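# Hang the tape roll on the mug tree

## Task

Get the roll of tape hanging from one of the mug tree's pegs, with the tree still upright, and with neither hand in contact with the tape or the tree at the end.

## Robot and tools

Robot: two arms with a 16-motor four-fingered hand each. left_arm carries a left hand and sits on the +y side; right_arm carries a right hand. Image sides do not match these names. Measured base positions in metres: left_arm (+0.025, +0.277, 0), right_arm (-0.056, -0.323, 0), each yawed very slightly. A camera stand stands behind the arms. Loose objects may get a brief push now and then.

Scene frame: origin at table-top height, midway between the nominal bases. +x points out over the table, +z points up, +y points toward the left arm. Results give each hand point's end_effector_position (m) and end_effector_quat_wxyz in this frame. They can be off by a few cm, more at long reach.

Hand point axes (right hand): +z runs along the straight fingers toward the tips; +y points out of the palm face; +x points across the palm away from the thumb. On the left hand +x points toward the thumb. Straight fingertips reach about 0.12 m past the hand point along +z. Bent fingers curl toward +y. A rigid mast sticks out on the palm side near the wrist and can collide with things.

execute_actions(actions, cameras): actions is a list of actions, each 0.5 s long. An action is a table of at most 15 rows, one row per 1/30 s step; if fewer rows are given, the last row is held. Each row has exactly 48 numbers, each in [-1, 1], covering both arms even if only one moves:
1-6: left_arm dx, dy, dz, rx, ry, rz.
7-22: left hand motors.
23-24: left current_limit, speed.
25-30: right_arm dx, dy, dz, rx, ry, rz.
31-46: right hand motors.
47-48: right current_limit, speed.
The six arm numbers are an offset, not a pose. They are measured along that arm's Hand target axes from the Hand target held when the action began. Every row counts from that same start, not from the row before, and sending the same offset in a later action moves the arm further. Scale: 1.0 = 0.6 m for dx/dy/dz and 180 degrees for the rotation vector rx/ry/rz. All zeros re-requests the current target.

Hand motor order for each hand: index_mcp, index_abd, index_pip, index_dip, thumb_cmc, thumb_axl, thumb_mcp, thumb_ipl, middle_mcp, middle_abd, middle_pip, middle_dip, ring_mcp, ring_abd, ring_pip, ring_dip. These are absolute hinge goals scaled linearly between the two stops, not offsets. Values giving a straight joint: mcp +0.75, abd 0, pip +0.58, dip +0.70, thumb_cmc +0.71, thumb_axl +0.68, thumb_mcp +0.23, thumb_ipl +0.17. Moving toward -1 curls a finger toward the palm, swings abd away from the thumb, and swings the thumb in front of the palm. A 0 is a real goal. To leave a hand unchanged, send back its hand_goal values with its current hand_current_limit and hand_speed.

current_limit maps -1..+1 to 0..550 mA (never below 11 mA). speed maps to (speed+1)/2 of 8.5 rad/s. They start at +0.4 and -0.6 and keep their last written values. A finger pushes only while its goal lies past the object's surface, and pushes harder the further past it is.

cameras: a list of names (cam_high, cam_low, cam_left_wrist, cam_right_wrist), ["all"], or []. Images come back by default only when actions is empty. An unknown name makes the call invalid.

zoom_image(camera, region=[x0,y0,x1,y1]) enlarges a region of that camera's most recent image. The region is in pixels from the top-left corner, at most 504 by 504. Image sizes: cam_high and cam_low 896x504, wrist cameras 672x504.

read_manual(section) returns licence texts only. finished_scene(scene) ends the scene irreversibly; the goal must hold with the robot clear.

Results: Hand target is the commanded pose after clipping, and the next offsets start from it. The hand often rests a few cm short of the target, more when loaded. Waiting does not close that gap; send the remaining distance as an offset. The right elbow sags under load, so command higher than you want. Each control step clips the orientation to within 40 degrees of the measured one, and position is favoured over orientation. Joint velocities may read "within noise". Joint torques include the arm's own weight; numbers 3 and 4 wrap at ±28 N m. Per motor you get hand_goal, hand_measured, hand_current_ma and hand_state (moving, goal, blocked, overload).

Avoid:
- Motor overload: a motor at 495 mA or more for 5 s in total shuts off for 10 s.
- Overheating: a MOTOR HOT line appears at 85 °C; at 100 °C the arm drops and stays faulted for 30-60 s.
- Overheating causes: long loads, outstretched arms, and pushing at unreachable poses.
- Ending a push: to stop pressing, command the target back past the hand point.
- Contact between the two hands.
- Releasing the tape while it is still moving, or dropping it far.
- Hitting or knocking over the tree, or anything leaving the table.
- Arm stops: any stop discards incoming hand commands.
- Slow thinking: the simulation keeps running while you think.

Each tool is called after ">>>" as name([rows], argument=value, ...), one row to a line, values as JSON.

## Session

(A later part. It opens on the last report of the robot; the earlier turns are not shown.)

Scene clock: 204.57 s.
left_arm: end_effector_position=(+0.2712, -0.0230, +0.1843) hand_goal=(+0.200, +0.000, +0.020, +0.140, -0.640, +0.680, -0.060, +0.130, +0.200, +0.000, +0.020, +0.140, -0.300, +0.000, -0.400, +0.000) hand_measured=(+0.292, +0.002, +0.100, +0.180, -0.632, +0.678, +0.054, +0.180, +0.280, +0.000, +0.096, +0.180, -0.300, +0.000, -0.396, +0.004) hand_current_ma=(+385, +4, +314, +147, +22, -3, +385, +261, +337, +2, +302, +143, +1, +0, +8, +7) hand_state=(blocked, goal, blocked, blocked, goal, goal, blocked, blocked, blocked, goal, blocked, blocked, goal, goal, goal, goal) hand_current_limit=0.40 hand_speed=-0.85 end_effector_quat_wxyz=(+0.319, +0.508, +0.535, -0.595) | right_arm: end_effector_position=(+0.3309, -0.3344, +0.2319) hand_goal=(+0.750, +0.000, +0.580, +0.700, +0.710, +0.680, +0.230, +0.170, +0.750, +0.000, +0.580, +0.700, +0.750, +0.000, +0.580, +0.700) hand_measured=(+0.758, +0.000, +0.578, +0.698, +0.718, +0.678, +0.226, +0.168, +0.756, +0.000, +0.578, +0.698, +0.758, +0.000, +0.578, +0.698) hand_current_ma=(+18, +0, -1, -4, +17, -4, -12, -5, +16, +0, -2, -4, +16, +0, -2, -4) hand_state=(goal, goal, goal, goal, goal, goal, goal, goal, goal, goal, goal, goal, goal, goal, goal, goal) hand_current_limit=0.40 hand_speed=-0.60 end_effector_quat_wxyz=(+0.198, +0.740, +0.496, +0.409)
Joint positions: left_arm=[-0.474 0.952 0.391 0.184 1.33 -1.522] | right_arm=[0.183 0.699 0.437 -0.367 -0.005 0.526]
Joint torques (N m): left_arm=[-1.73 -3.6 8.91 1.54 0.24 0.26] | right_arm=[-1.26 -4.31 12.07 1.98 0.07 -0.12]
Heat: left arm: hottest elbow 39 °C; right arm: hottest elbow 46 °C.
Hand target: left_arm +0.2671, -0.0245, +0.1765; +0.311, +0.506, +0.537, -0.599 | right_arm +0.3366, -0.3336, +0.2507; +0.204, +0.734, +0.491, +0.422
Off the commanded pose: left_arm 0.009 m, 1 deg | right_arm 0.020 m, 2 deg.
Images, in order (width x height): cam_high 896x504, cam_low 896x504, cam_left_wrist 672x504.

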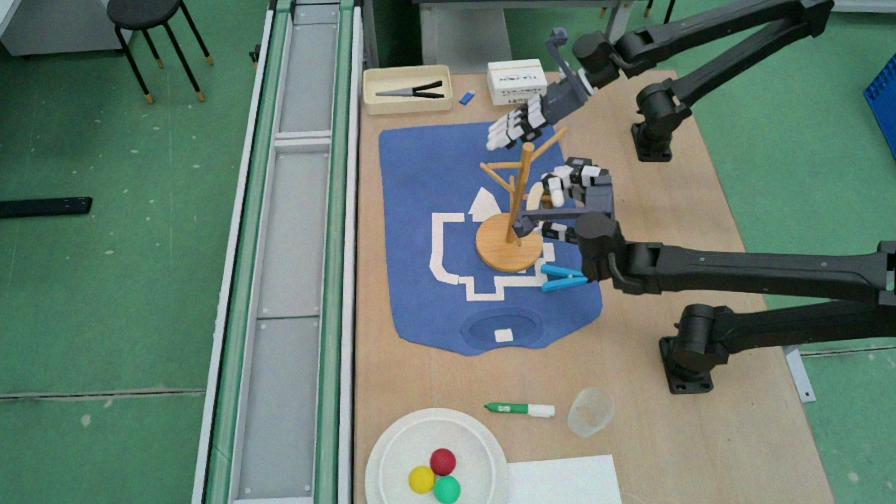

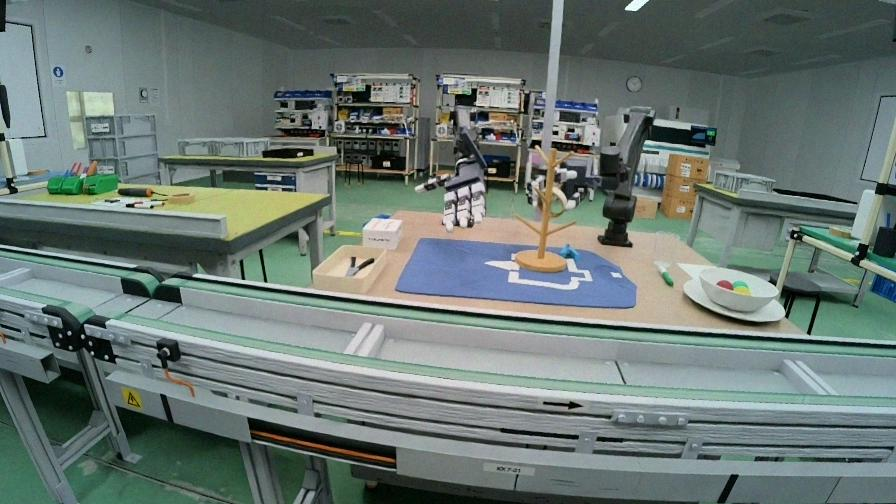

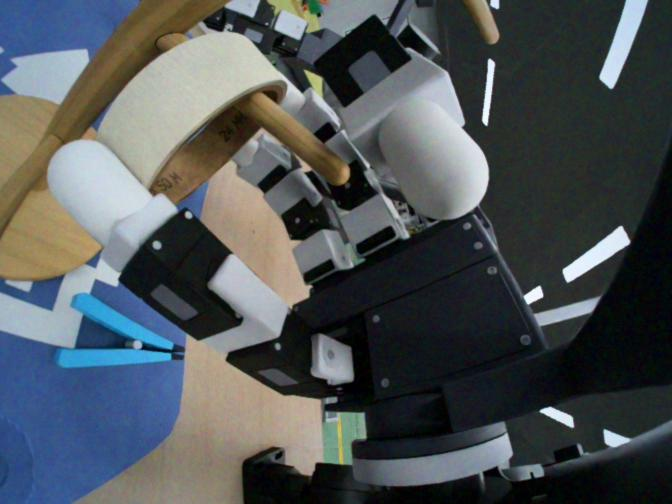

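>>> execute_actions([
  [[-0.004,-0.001,0,0,0,0,0.28,0,0.09,0.18,-0.64,0.68,0.05,0.17,0.27,0,0.09,0.18,-0.3,0,-0.4,0,0.4,-0.9,0,0,0,0,0,0,0.75,0,0.58,0.7,0.71,0.68,0.23,0.17,0.75,0,0.58,0.7,0.75,0,0.58,0.7,0.4,-0.6]],
  [[-0.003,-0.001,0,0,0,0,0.33,0,0.13,0.21,-0.64,0.68,0.1,0.17,0.33,0,0.13,0.21,-0.3,0,-0.4,0,0.4,-0.93,0,0,0,0,0,0,0.75,0,0.58,0.7,0.71,0.68,0.23,0.17,0.75,0,0.58,0.7,0.75,0,0.58,0.7,0.4,-0.6]],
  [[0,0,0,0,0,0,0.4,0,0.2,0.3,-0.64,0.68,0.2,0.17,0.4,0,0.2,0.3,-0.3,0,-0.4,0,0.4,-0.9,0,0,0,0,0,0,0.75,0,0.58,0.7,0.71,0.68,0.23,0.17,0.75,0,0.58,0.7,0.75,0,0.58,0.7,0.4,-0.6]],
], cameras=["cam_high","cam_low","cam_left_wrist"])

>>> zoom_image(camera="cam_low", region=[500, 110, 620, 230])

>>> zoom_image(camera="cam_left_wrist", region=[0, 0, 350, 262])

Scene clock: 207.90 s.
left_arm: end_effector_position=(+0.2710, -0.0229, +0.1840) hand_goal=(+0.400, +0.000, +0.200, +0.300, -0.640, +0.680, +0.200, +0.170, +0.400, +0.000, +0.200, +0.300, -0.300, +0.000, -0.400, +0.000) hand_measured=(+0.394, +0.002, +0.196, +0.298, -0.632, +0.678, +0.198, +0.172, +0.394, +0.000, +0.196, +0.298, -0.300, +0.000, -0.396, +0.004) hand_current_ma=(-19, +4, -8, -6, +20, -3, -8, +6, -20, +2, -9, -7, +1, +0, +8, +7) hand_state=(goal, goal, goal, goal, goal, goal, goal, goal, goal, goal, goal, goal, goal, goal, goal, goal) hand_current_limit=0.40 hand_speed=-0.90 end_effector_quat_wxyz=(+0.318, +0.507, +0.536, -0.596) | right_arm: end_effector_position=(+0.3309, -0.3344, +0.2319) hand_goal=(+0.750, +0.000, +0.580, +0.700, +0.710, +0.680, +0.230, +0.170, +0.750, +0.000, +0.580, +0.700, +0.750, +0.000, +0.580, +0.700) hand_measured=(+0.758, +0.000, +0.578, +0.698, +0.718, +0.678, +0.226, +0.168, +0.756, +0.000, +0.578, +0.698, +0.758, +0.000, +0.578, +0.698) hand_current_ma=(+18, +0, -1, -4, +17, -4, -12, -5, +16, +0, -2, -4, +16, +0, -2, -4) hand_state=(goal, goal, goal, goal, goal, goal, goal, goal, goal, goal, goal, goal, goal, goal, goal, goal) hand_current_limit=0.40 hand_speed=-0.60 end_effector_quat_wxyz=(+0.198, +0.740, +0.496, +0.409)
Joint positions: left_arm=[-0.474 0.952 0.391 0.184 1.33 -1.526] | right_arm=[0.183 0.699 0.437 -0.367 -0.005 0.526]
Joint torques (N m): left_arm=[-1.67 -4.37 9.48 0.96 0.19 0.24] | right_arm=[-1.55 -4.42 12.08 2.14 0.09 -0.12]
Heat: left arm: hottest elbow 39 °C; right arm: hottest elbow 46 °C.
Hand target: left_arm +0.2674, -0.0249, +0.1808; +0.311, +0.506, +0.537, -0.598 | right_arm +0.3366, -0.3336, +0.2507; +0.204, +0.734, +0.491, +0.422
Off the commanded pose: left_arm 0.005 m, 1 deg | right_arm 0.020 m, 2 deg.
Images, in order (width x height): cam_high 896x504, cam_low 896x504, cam_left_wrist 672x504.

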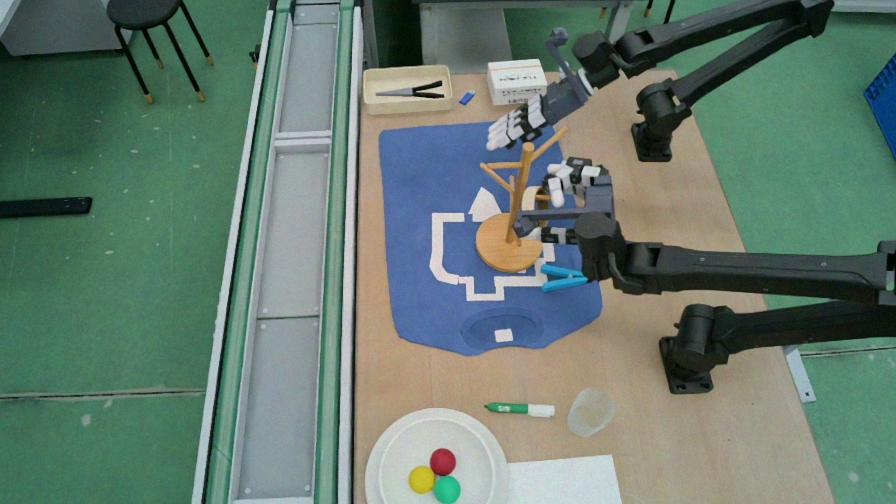

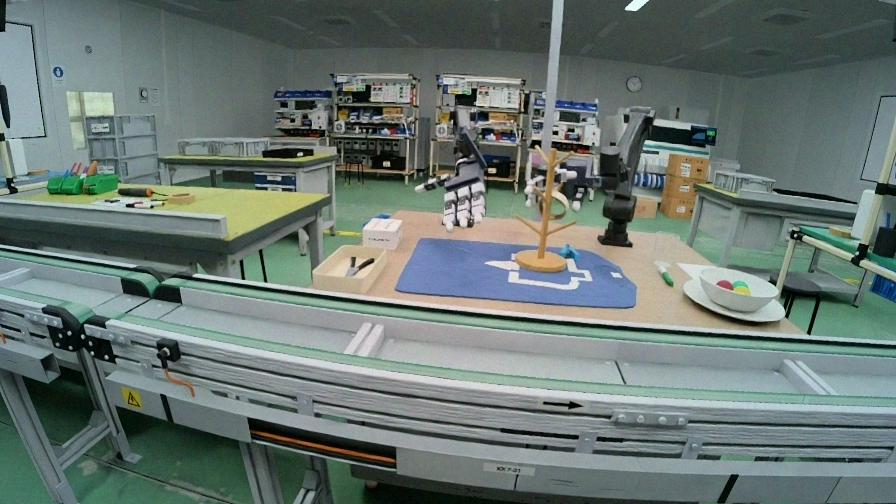

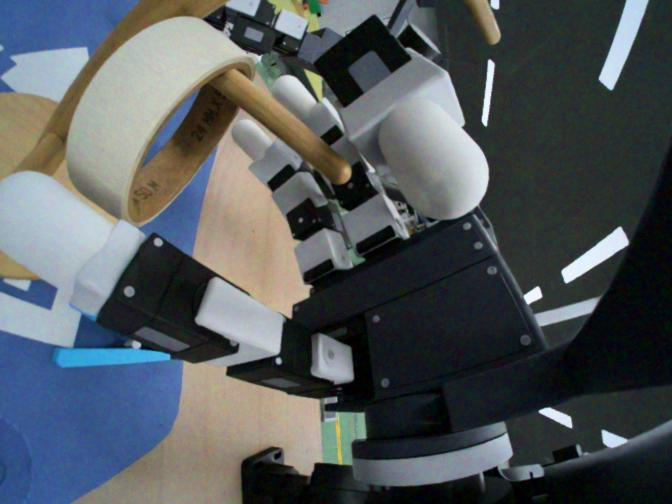

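Scaled by 4.200 from the camera's 896x504 image, which has a finer 1280x720 frame.

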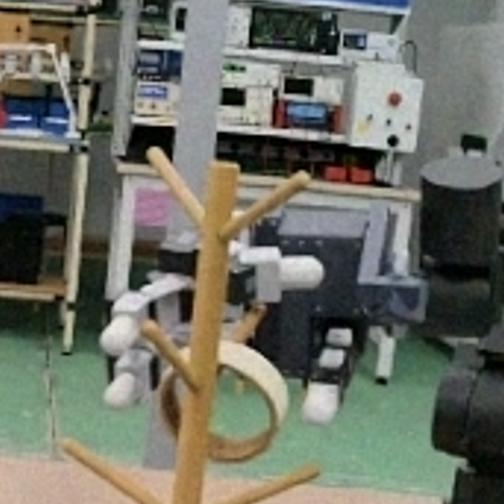

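Scaled by 1.440 from the camera's 672x504 image, which has a finer 960x720 frame.

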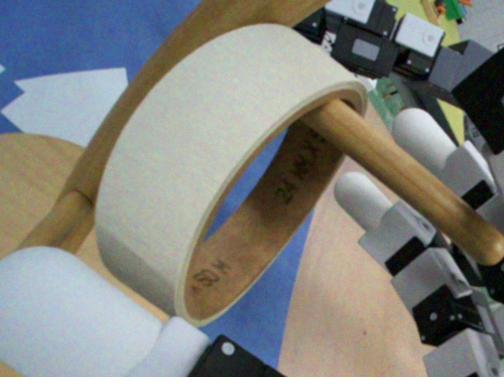

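>>> execute_actions([
  [[0,0,0,0,0,0,0.5,0,0.3,0.4,-0.58,0.68,0.35,0.17,0.5,0,0.3,0.4,-0.3,0,-0.4,0,0.4,-0.85,0,0,0,0,0,0,0.75,0,0.58,0.7,0.71,0.68,0.23,0.17,0.75,0,0.58,0.7,0.75,0,0.58,0.7,0.4,-0.6]],
  [[0,-0.046,-0.02,0,0,0,0.5,0,0.3,0.4,-0.58,0.68,0.35,0.17,0.5,0,0.3,0.4,-0.3,0,-0.4,0,0.4,-0.85,0,0,0,0,0,0,0.75,0,0.58,0.7,0.71,0.68,0.23,0.17,0.75,0,0.58,0.7,0.75,0,0.58,0.7,0.4,-0.6]],
  [[0,-0.046,-0.02,0,0,0,0.5,0,0.3,0.4,-0.58,0.68,0.35,0.17,0.5,0,0.3,0.4,-0.3,0,-0.4,0,0.4,-0.85,0,0,0,0,0,0,0.75,0,0.58,0.7,0.71,0.68,0.23,0.17,0.75,0,0.58,0.7,0.75,0,0.58,0.7,0.4,-0.6]],
], cameras=["cam_high","cam_low","cam_left_wrist"])

>>> zoom_image(camera="cam_low", region=[500, 110, 620, 230])

Scene clock: 211.80 s.
left_arm: end_effector_position=(+0.2197, +0.0094, +0.1948) hand_goal=(+0.500, +0.000, +0.300, +0.400, -0.580, +0.680, +0.350, +0.170, +0.500, +0.000, +0.300, +0.400, -0.300, +0.000, -0.400, +0.000) hand_measured=(+0.494, +0.002, +0.296, +0.398, -0.574, +0.678, +0.348, +0.172, +0.494, +0.002, +0.296, +0.398, -0.300, +0.000, -0.396, +0.004) hand_current_ma=(-19, +4, -9, -6, +17, -3, -9, +6, -20, +2, -10, -7, +1, +0, +8, +7) hand_state=(goal, goal, goal, goal, goal, goal, goal, goal, goal, goal, goal, goal, goal, goal, goal, goal) hand_current_limit=0.40 hand_speed=-0.85 end_effector_quat_wxyz=(+0.304, +0.502, +0.541, -0.602) | right_arm: end_effector_position=(+0.3309, -0.3344, +0.2319) hand_goal=(+0.750, +0.000, +0.580, +0.700, +0.710, +0.680, +0.230, +0.170, +0.750, +0.000, +0.580, +0.700, +0.750, +0.000, +0.580, +0.700) hand_measured=(+0.758, +0.000, +0.578, +0.698, +0.718, +0.678, +0.226, +0.168, +0.756, +0.000, +0.578, +0.698, +0.758, +0.000, +0.578, +0.698) hand_current_ma=(+18, +0, -1, -4, +17, -4, -12, -5, +16, +0, -2, -4, +16, +0, -2, -4) hand_state=(goal, goal, goal, goal, goal, goal, goal, goal, goal, goal, goal, goal, goal, goal, goal, goal) hand_current_limit=0.40 hand_speed=-0.60 end_effector_quat_wxyz=(+0.198, +0.740, +0.496, +0.409)
Joint positions: left_arm=[-0.444 0.663 0.337 -0.143 1.369 -1.465] | right_arm=[0.183 0.699 0.437 -0.367 -0.005 0.526]
Joint torques (N m): left_arm=[0.03 -2.32 11.41 0.72 0.5 0.33] | right_arm=[-1.38 -4.42 12 1.98 0.09 -0.15]
Heat: left arm: hottest elbow 39 °C; right arm: hottest elbow 46 °C.
Hand target: left_arm +0.2232, +0.0107, +0.2010; +0.311, +0.506, +0.537, -0.599 | right_arm +0.3366, -0.3336, +0.2507; +0.204, +0.734, +0.491, +0.422
Off the commanded pose: left_arm 0.007 m, 1 deg | right_arm 0.020 m, 2 deg.
Images, in order (width x height): cam_high 896x504, cam_low 896x504, cam_left_wrist 672x504.

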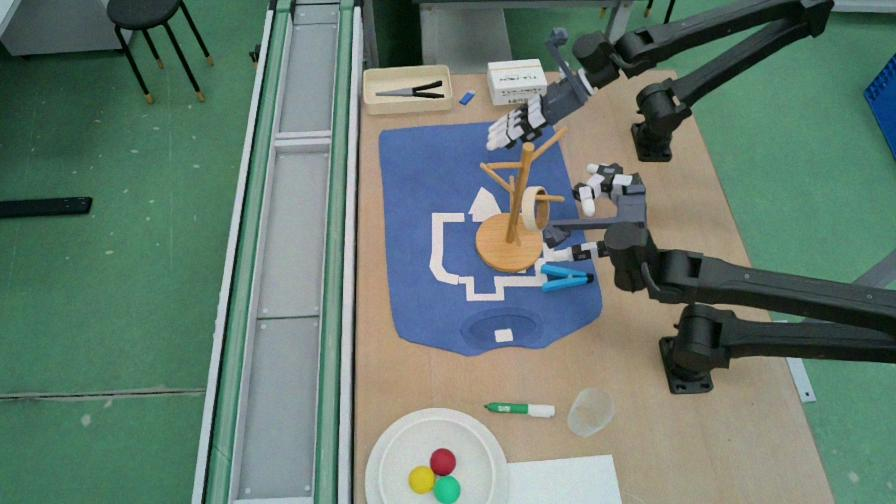

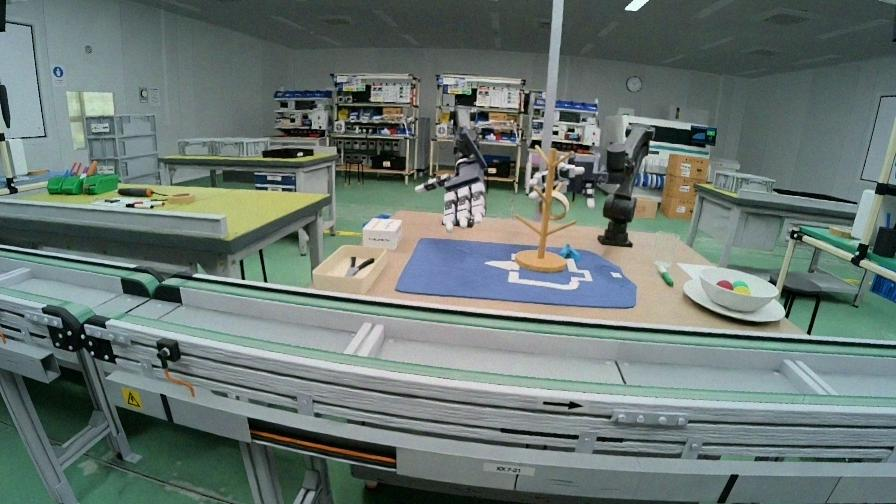

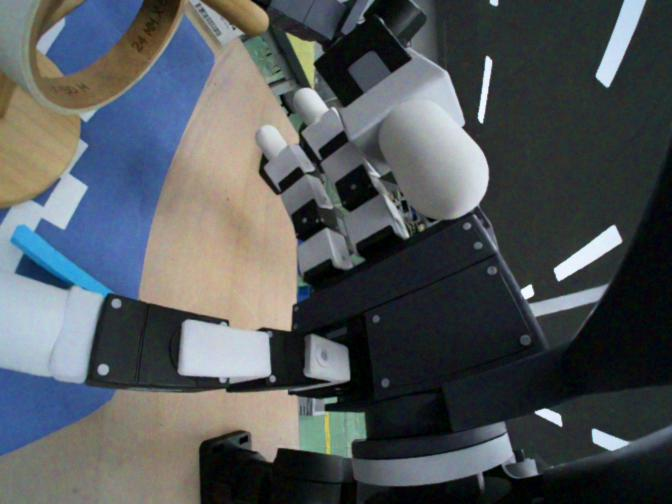

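Scaled by 4.200 from the camera's 896x504 image, which has a finer 1280x720 frame.

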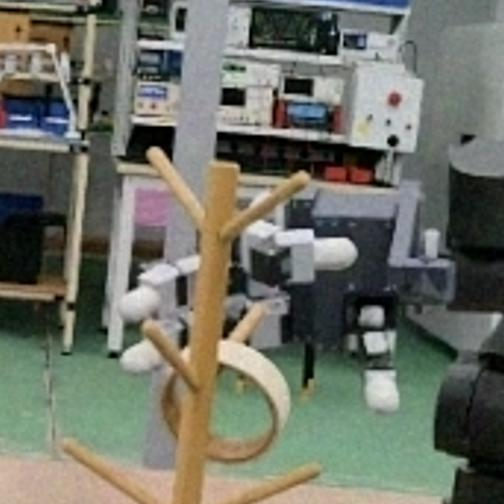

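>>> execute_actions([
  [[-0.05,-0.04,-0.015,0,0,0,0.5,0,0.3,0.4,-0.58,0.68,0.35,0.17,0.5,0,0.3,0.4,-0.3,0,-0.4,0,0.4,-0.85,0,0,0,0,0,0,0.75,0,0.58,0.7,0.71,0.68,0.23,0.17,0.75,0,0.58,0.7,0.75,0,0.58,0.7,0.4,-0.6]],
], cameras=["cam_high"])

>>> finished_scene(scene=1)

Scene clock: 213.63 s.
left_arm: end_effector_position=(+0.1976, +0.0236, +0.1943) hand_goal=(+0.500, +0.000, +0.300, +0.400, -0.580, +0.680, +0.350, +0.170, +0.500, +0.000, +0.300, +0.400, -0.300, +0.000, -0.400, +0.000) hand_measured=(+0.494, +0.002, +0.296, +0.398, -0.574, +0.678, +0.348, +0.172, +0.494, +0.002, +0.296, +0.398, -0.300, +0.000, -0.396, +0.004) hand_current_ma=(-19, +4, -9, -6, +18, -3, -9, +6, -19, +2, -10, -7, +1, +0, +8, +7) hand_state=(goal, goal, goal, goal, goal, goal, goal, goal, goal, goal, goal, goal, goal, goal, goal, goal) hand_current_limit=0.40 hand_speed=-0.85 end_effector_quat_wxyz=(+0.282, +0.486, +0.559, -0.609) | right_arm: end_effector_position=(+0.3309, -0.3344, +0.2319) hand_goal=(+0.750, +0.000, +0.580, +0.700, +0.710, +0.680, +0.230, +0.170, +0.750, +0.000, +0.580, +0.700, +0.750, +0.000, +0.580, +0.700) hand_measured=(+0.758, +0.000, +0.578, +0.698, +0.718, +0.678, +0.226, +0.168, +0.756, +0.000, +0.578, +0.698, +0.758, +0.000, +0.578, +0.698) hand_current_ma=(+18, +0, -1, -4, +17, -4, -12, -5, +16, +0, -2, -4, +16, +0, -2, -4) hand_state=(goal, goal, goal, goal, goal, goal, goal, goal, goal, goal, goal, goal, goal, goal, goal, goal) hand_current_limit=0.40 hand_speed=-0.60 end_effector_quat_wxyz=(+0.198, +0.740, +0.496, +0.409)
Joint positions: left_arm=[-0.428 0.551 0.337 -0.336 1.381 -1.451] | right_arm=[0.183 0.699 0.437 -0.367 -0.005 0.526]
Joint torques (N m): left_arm=[-0.09 -1.08 17.39 0.73 0.61 0.34] | right_arm=[-1.55 -4.42 12.1 2.15 0.07 -0.08]
Heat: left arm: hottest elbow 39 °C; right arm: hottest elbow 46 °C.
Hand target: left_arm +0.2125, +0.0197, +0.2379; +0.311, +0.506, +0.537, -0.598 | right_arm +0.3366, -0.3336, +0.2507; +0.204, +0.734, +0.491, +0.422
Off the commanded pose: left_arm 0.046 m, 5 deg | right_arm 0.020 m, 2 deg.
Images, in order (width x height): cam_high 896x504.

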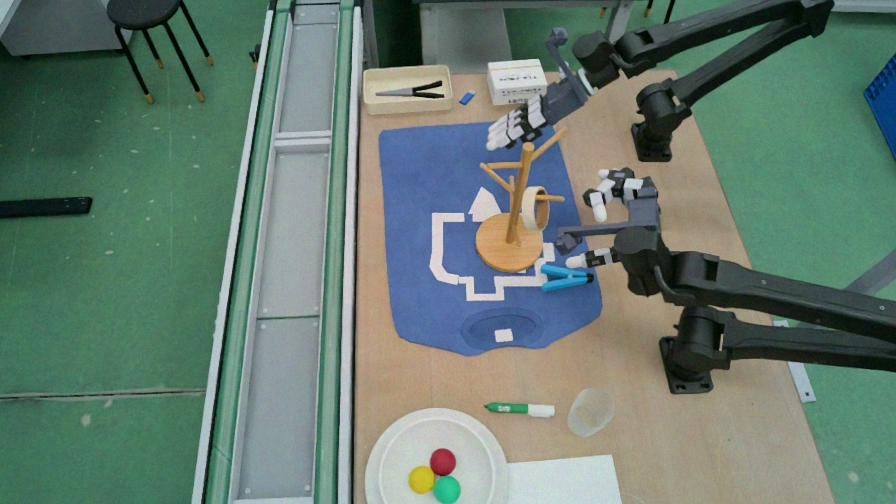

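The scene is finished: the task was done.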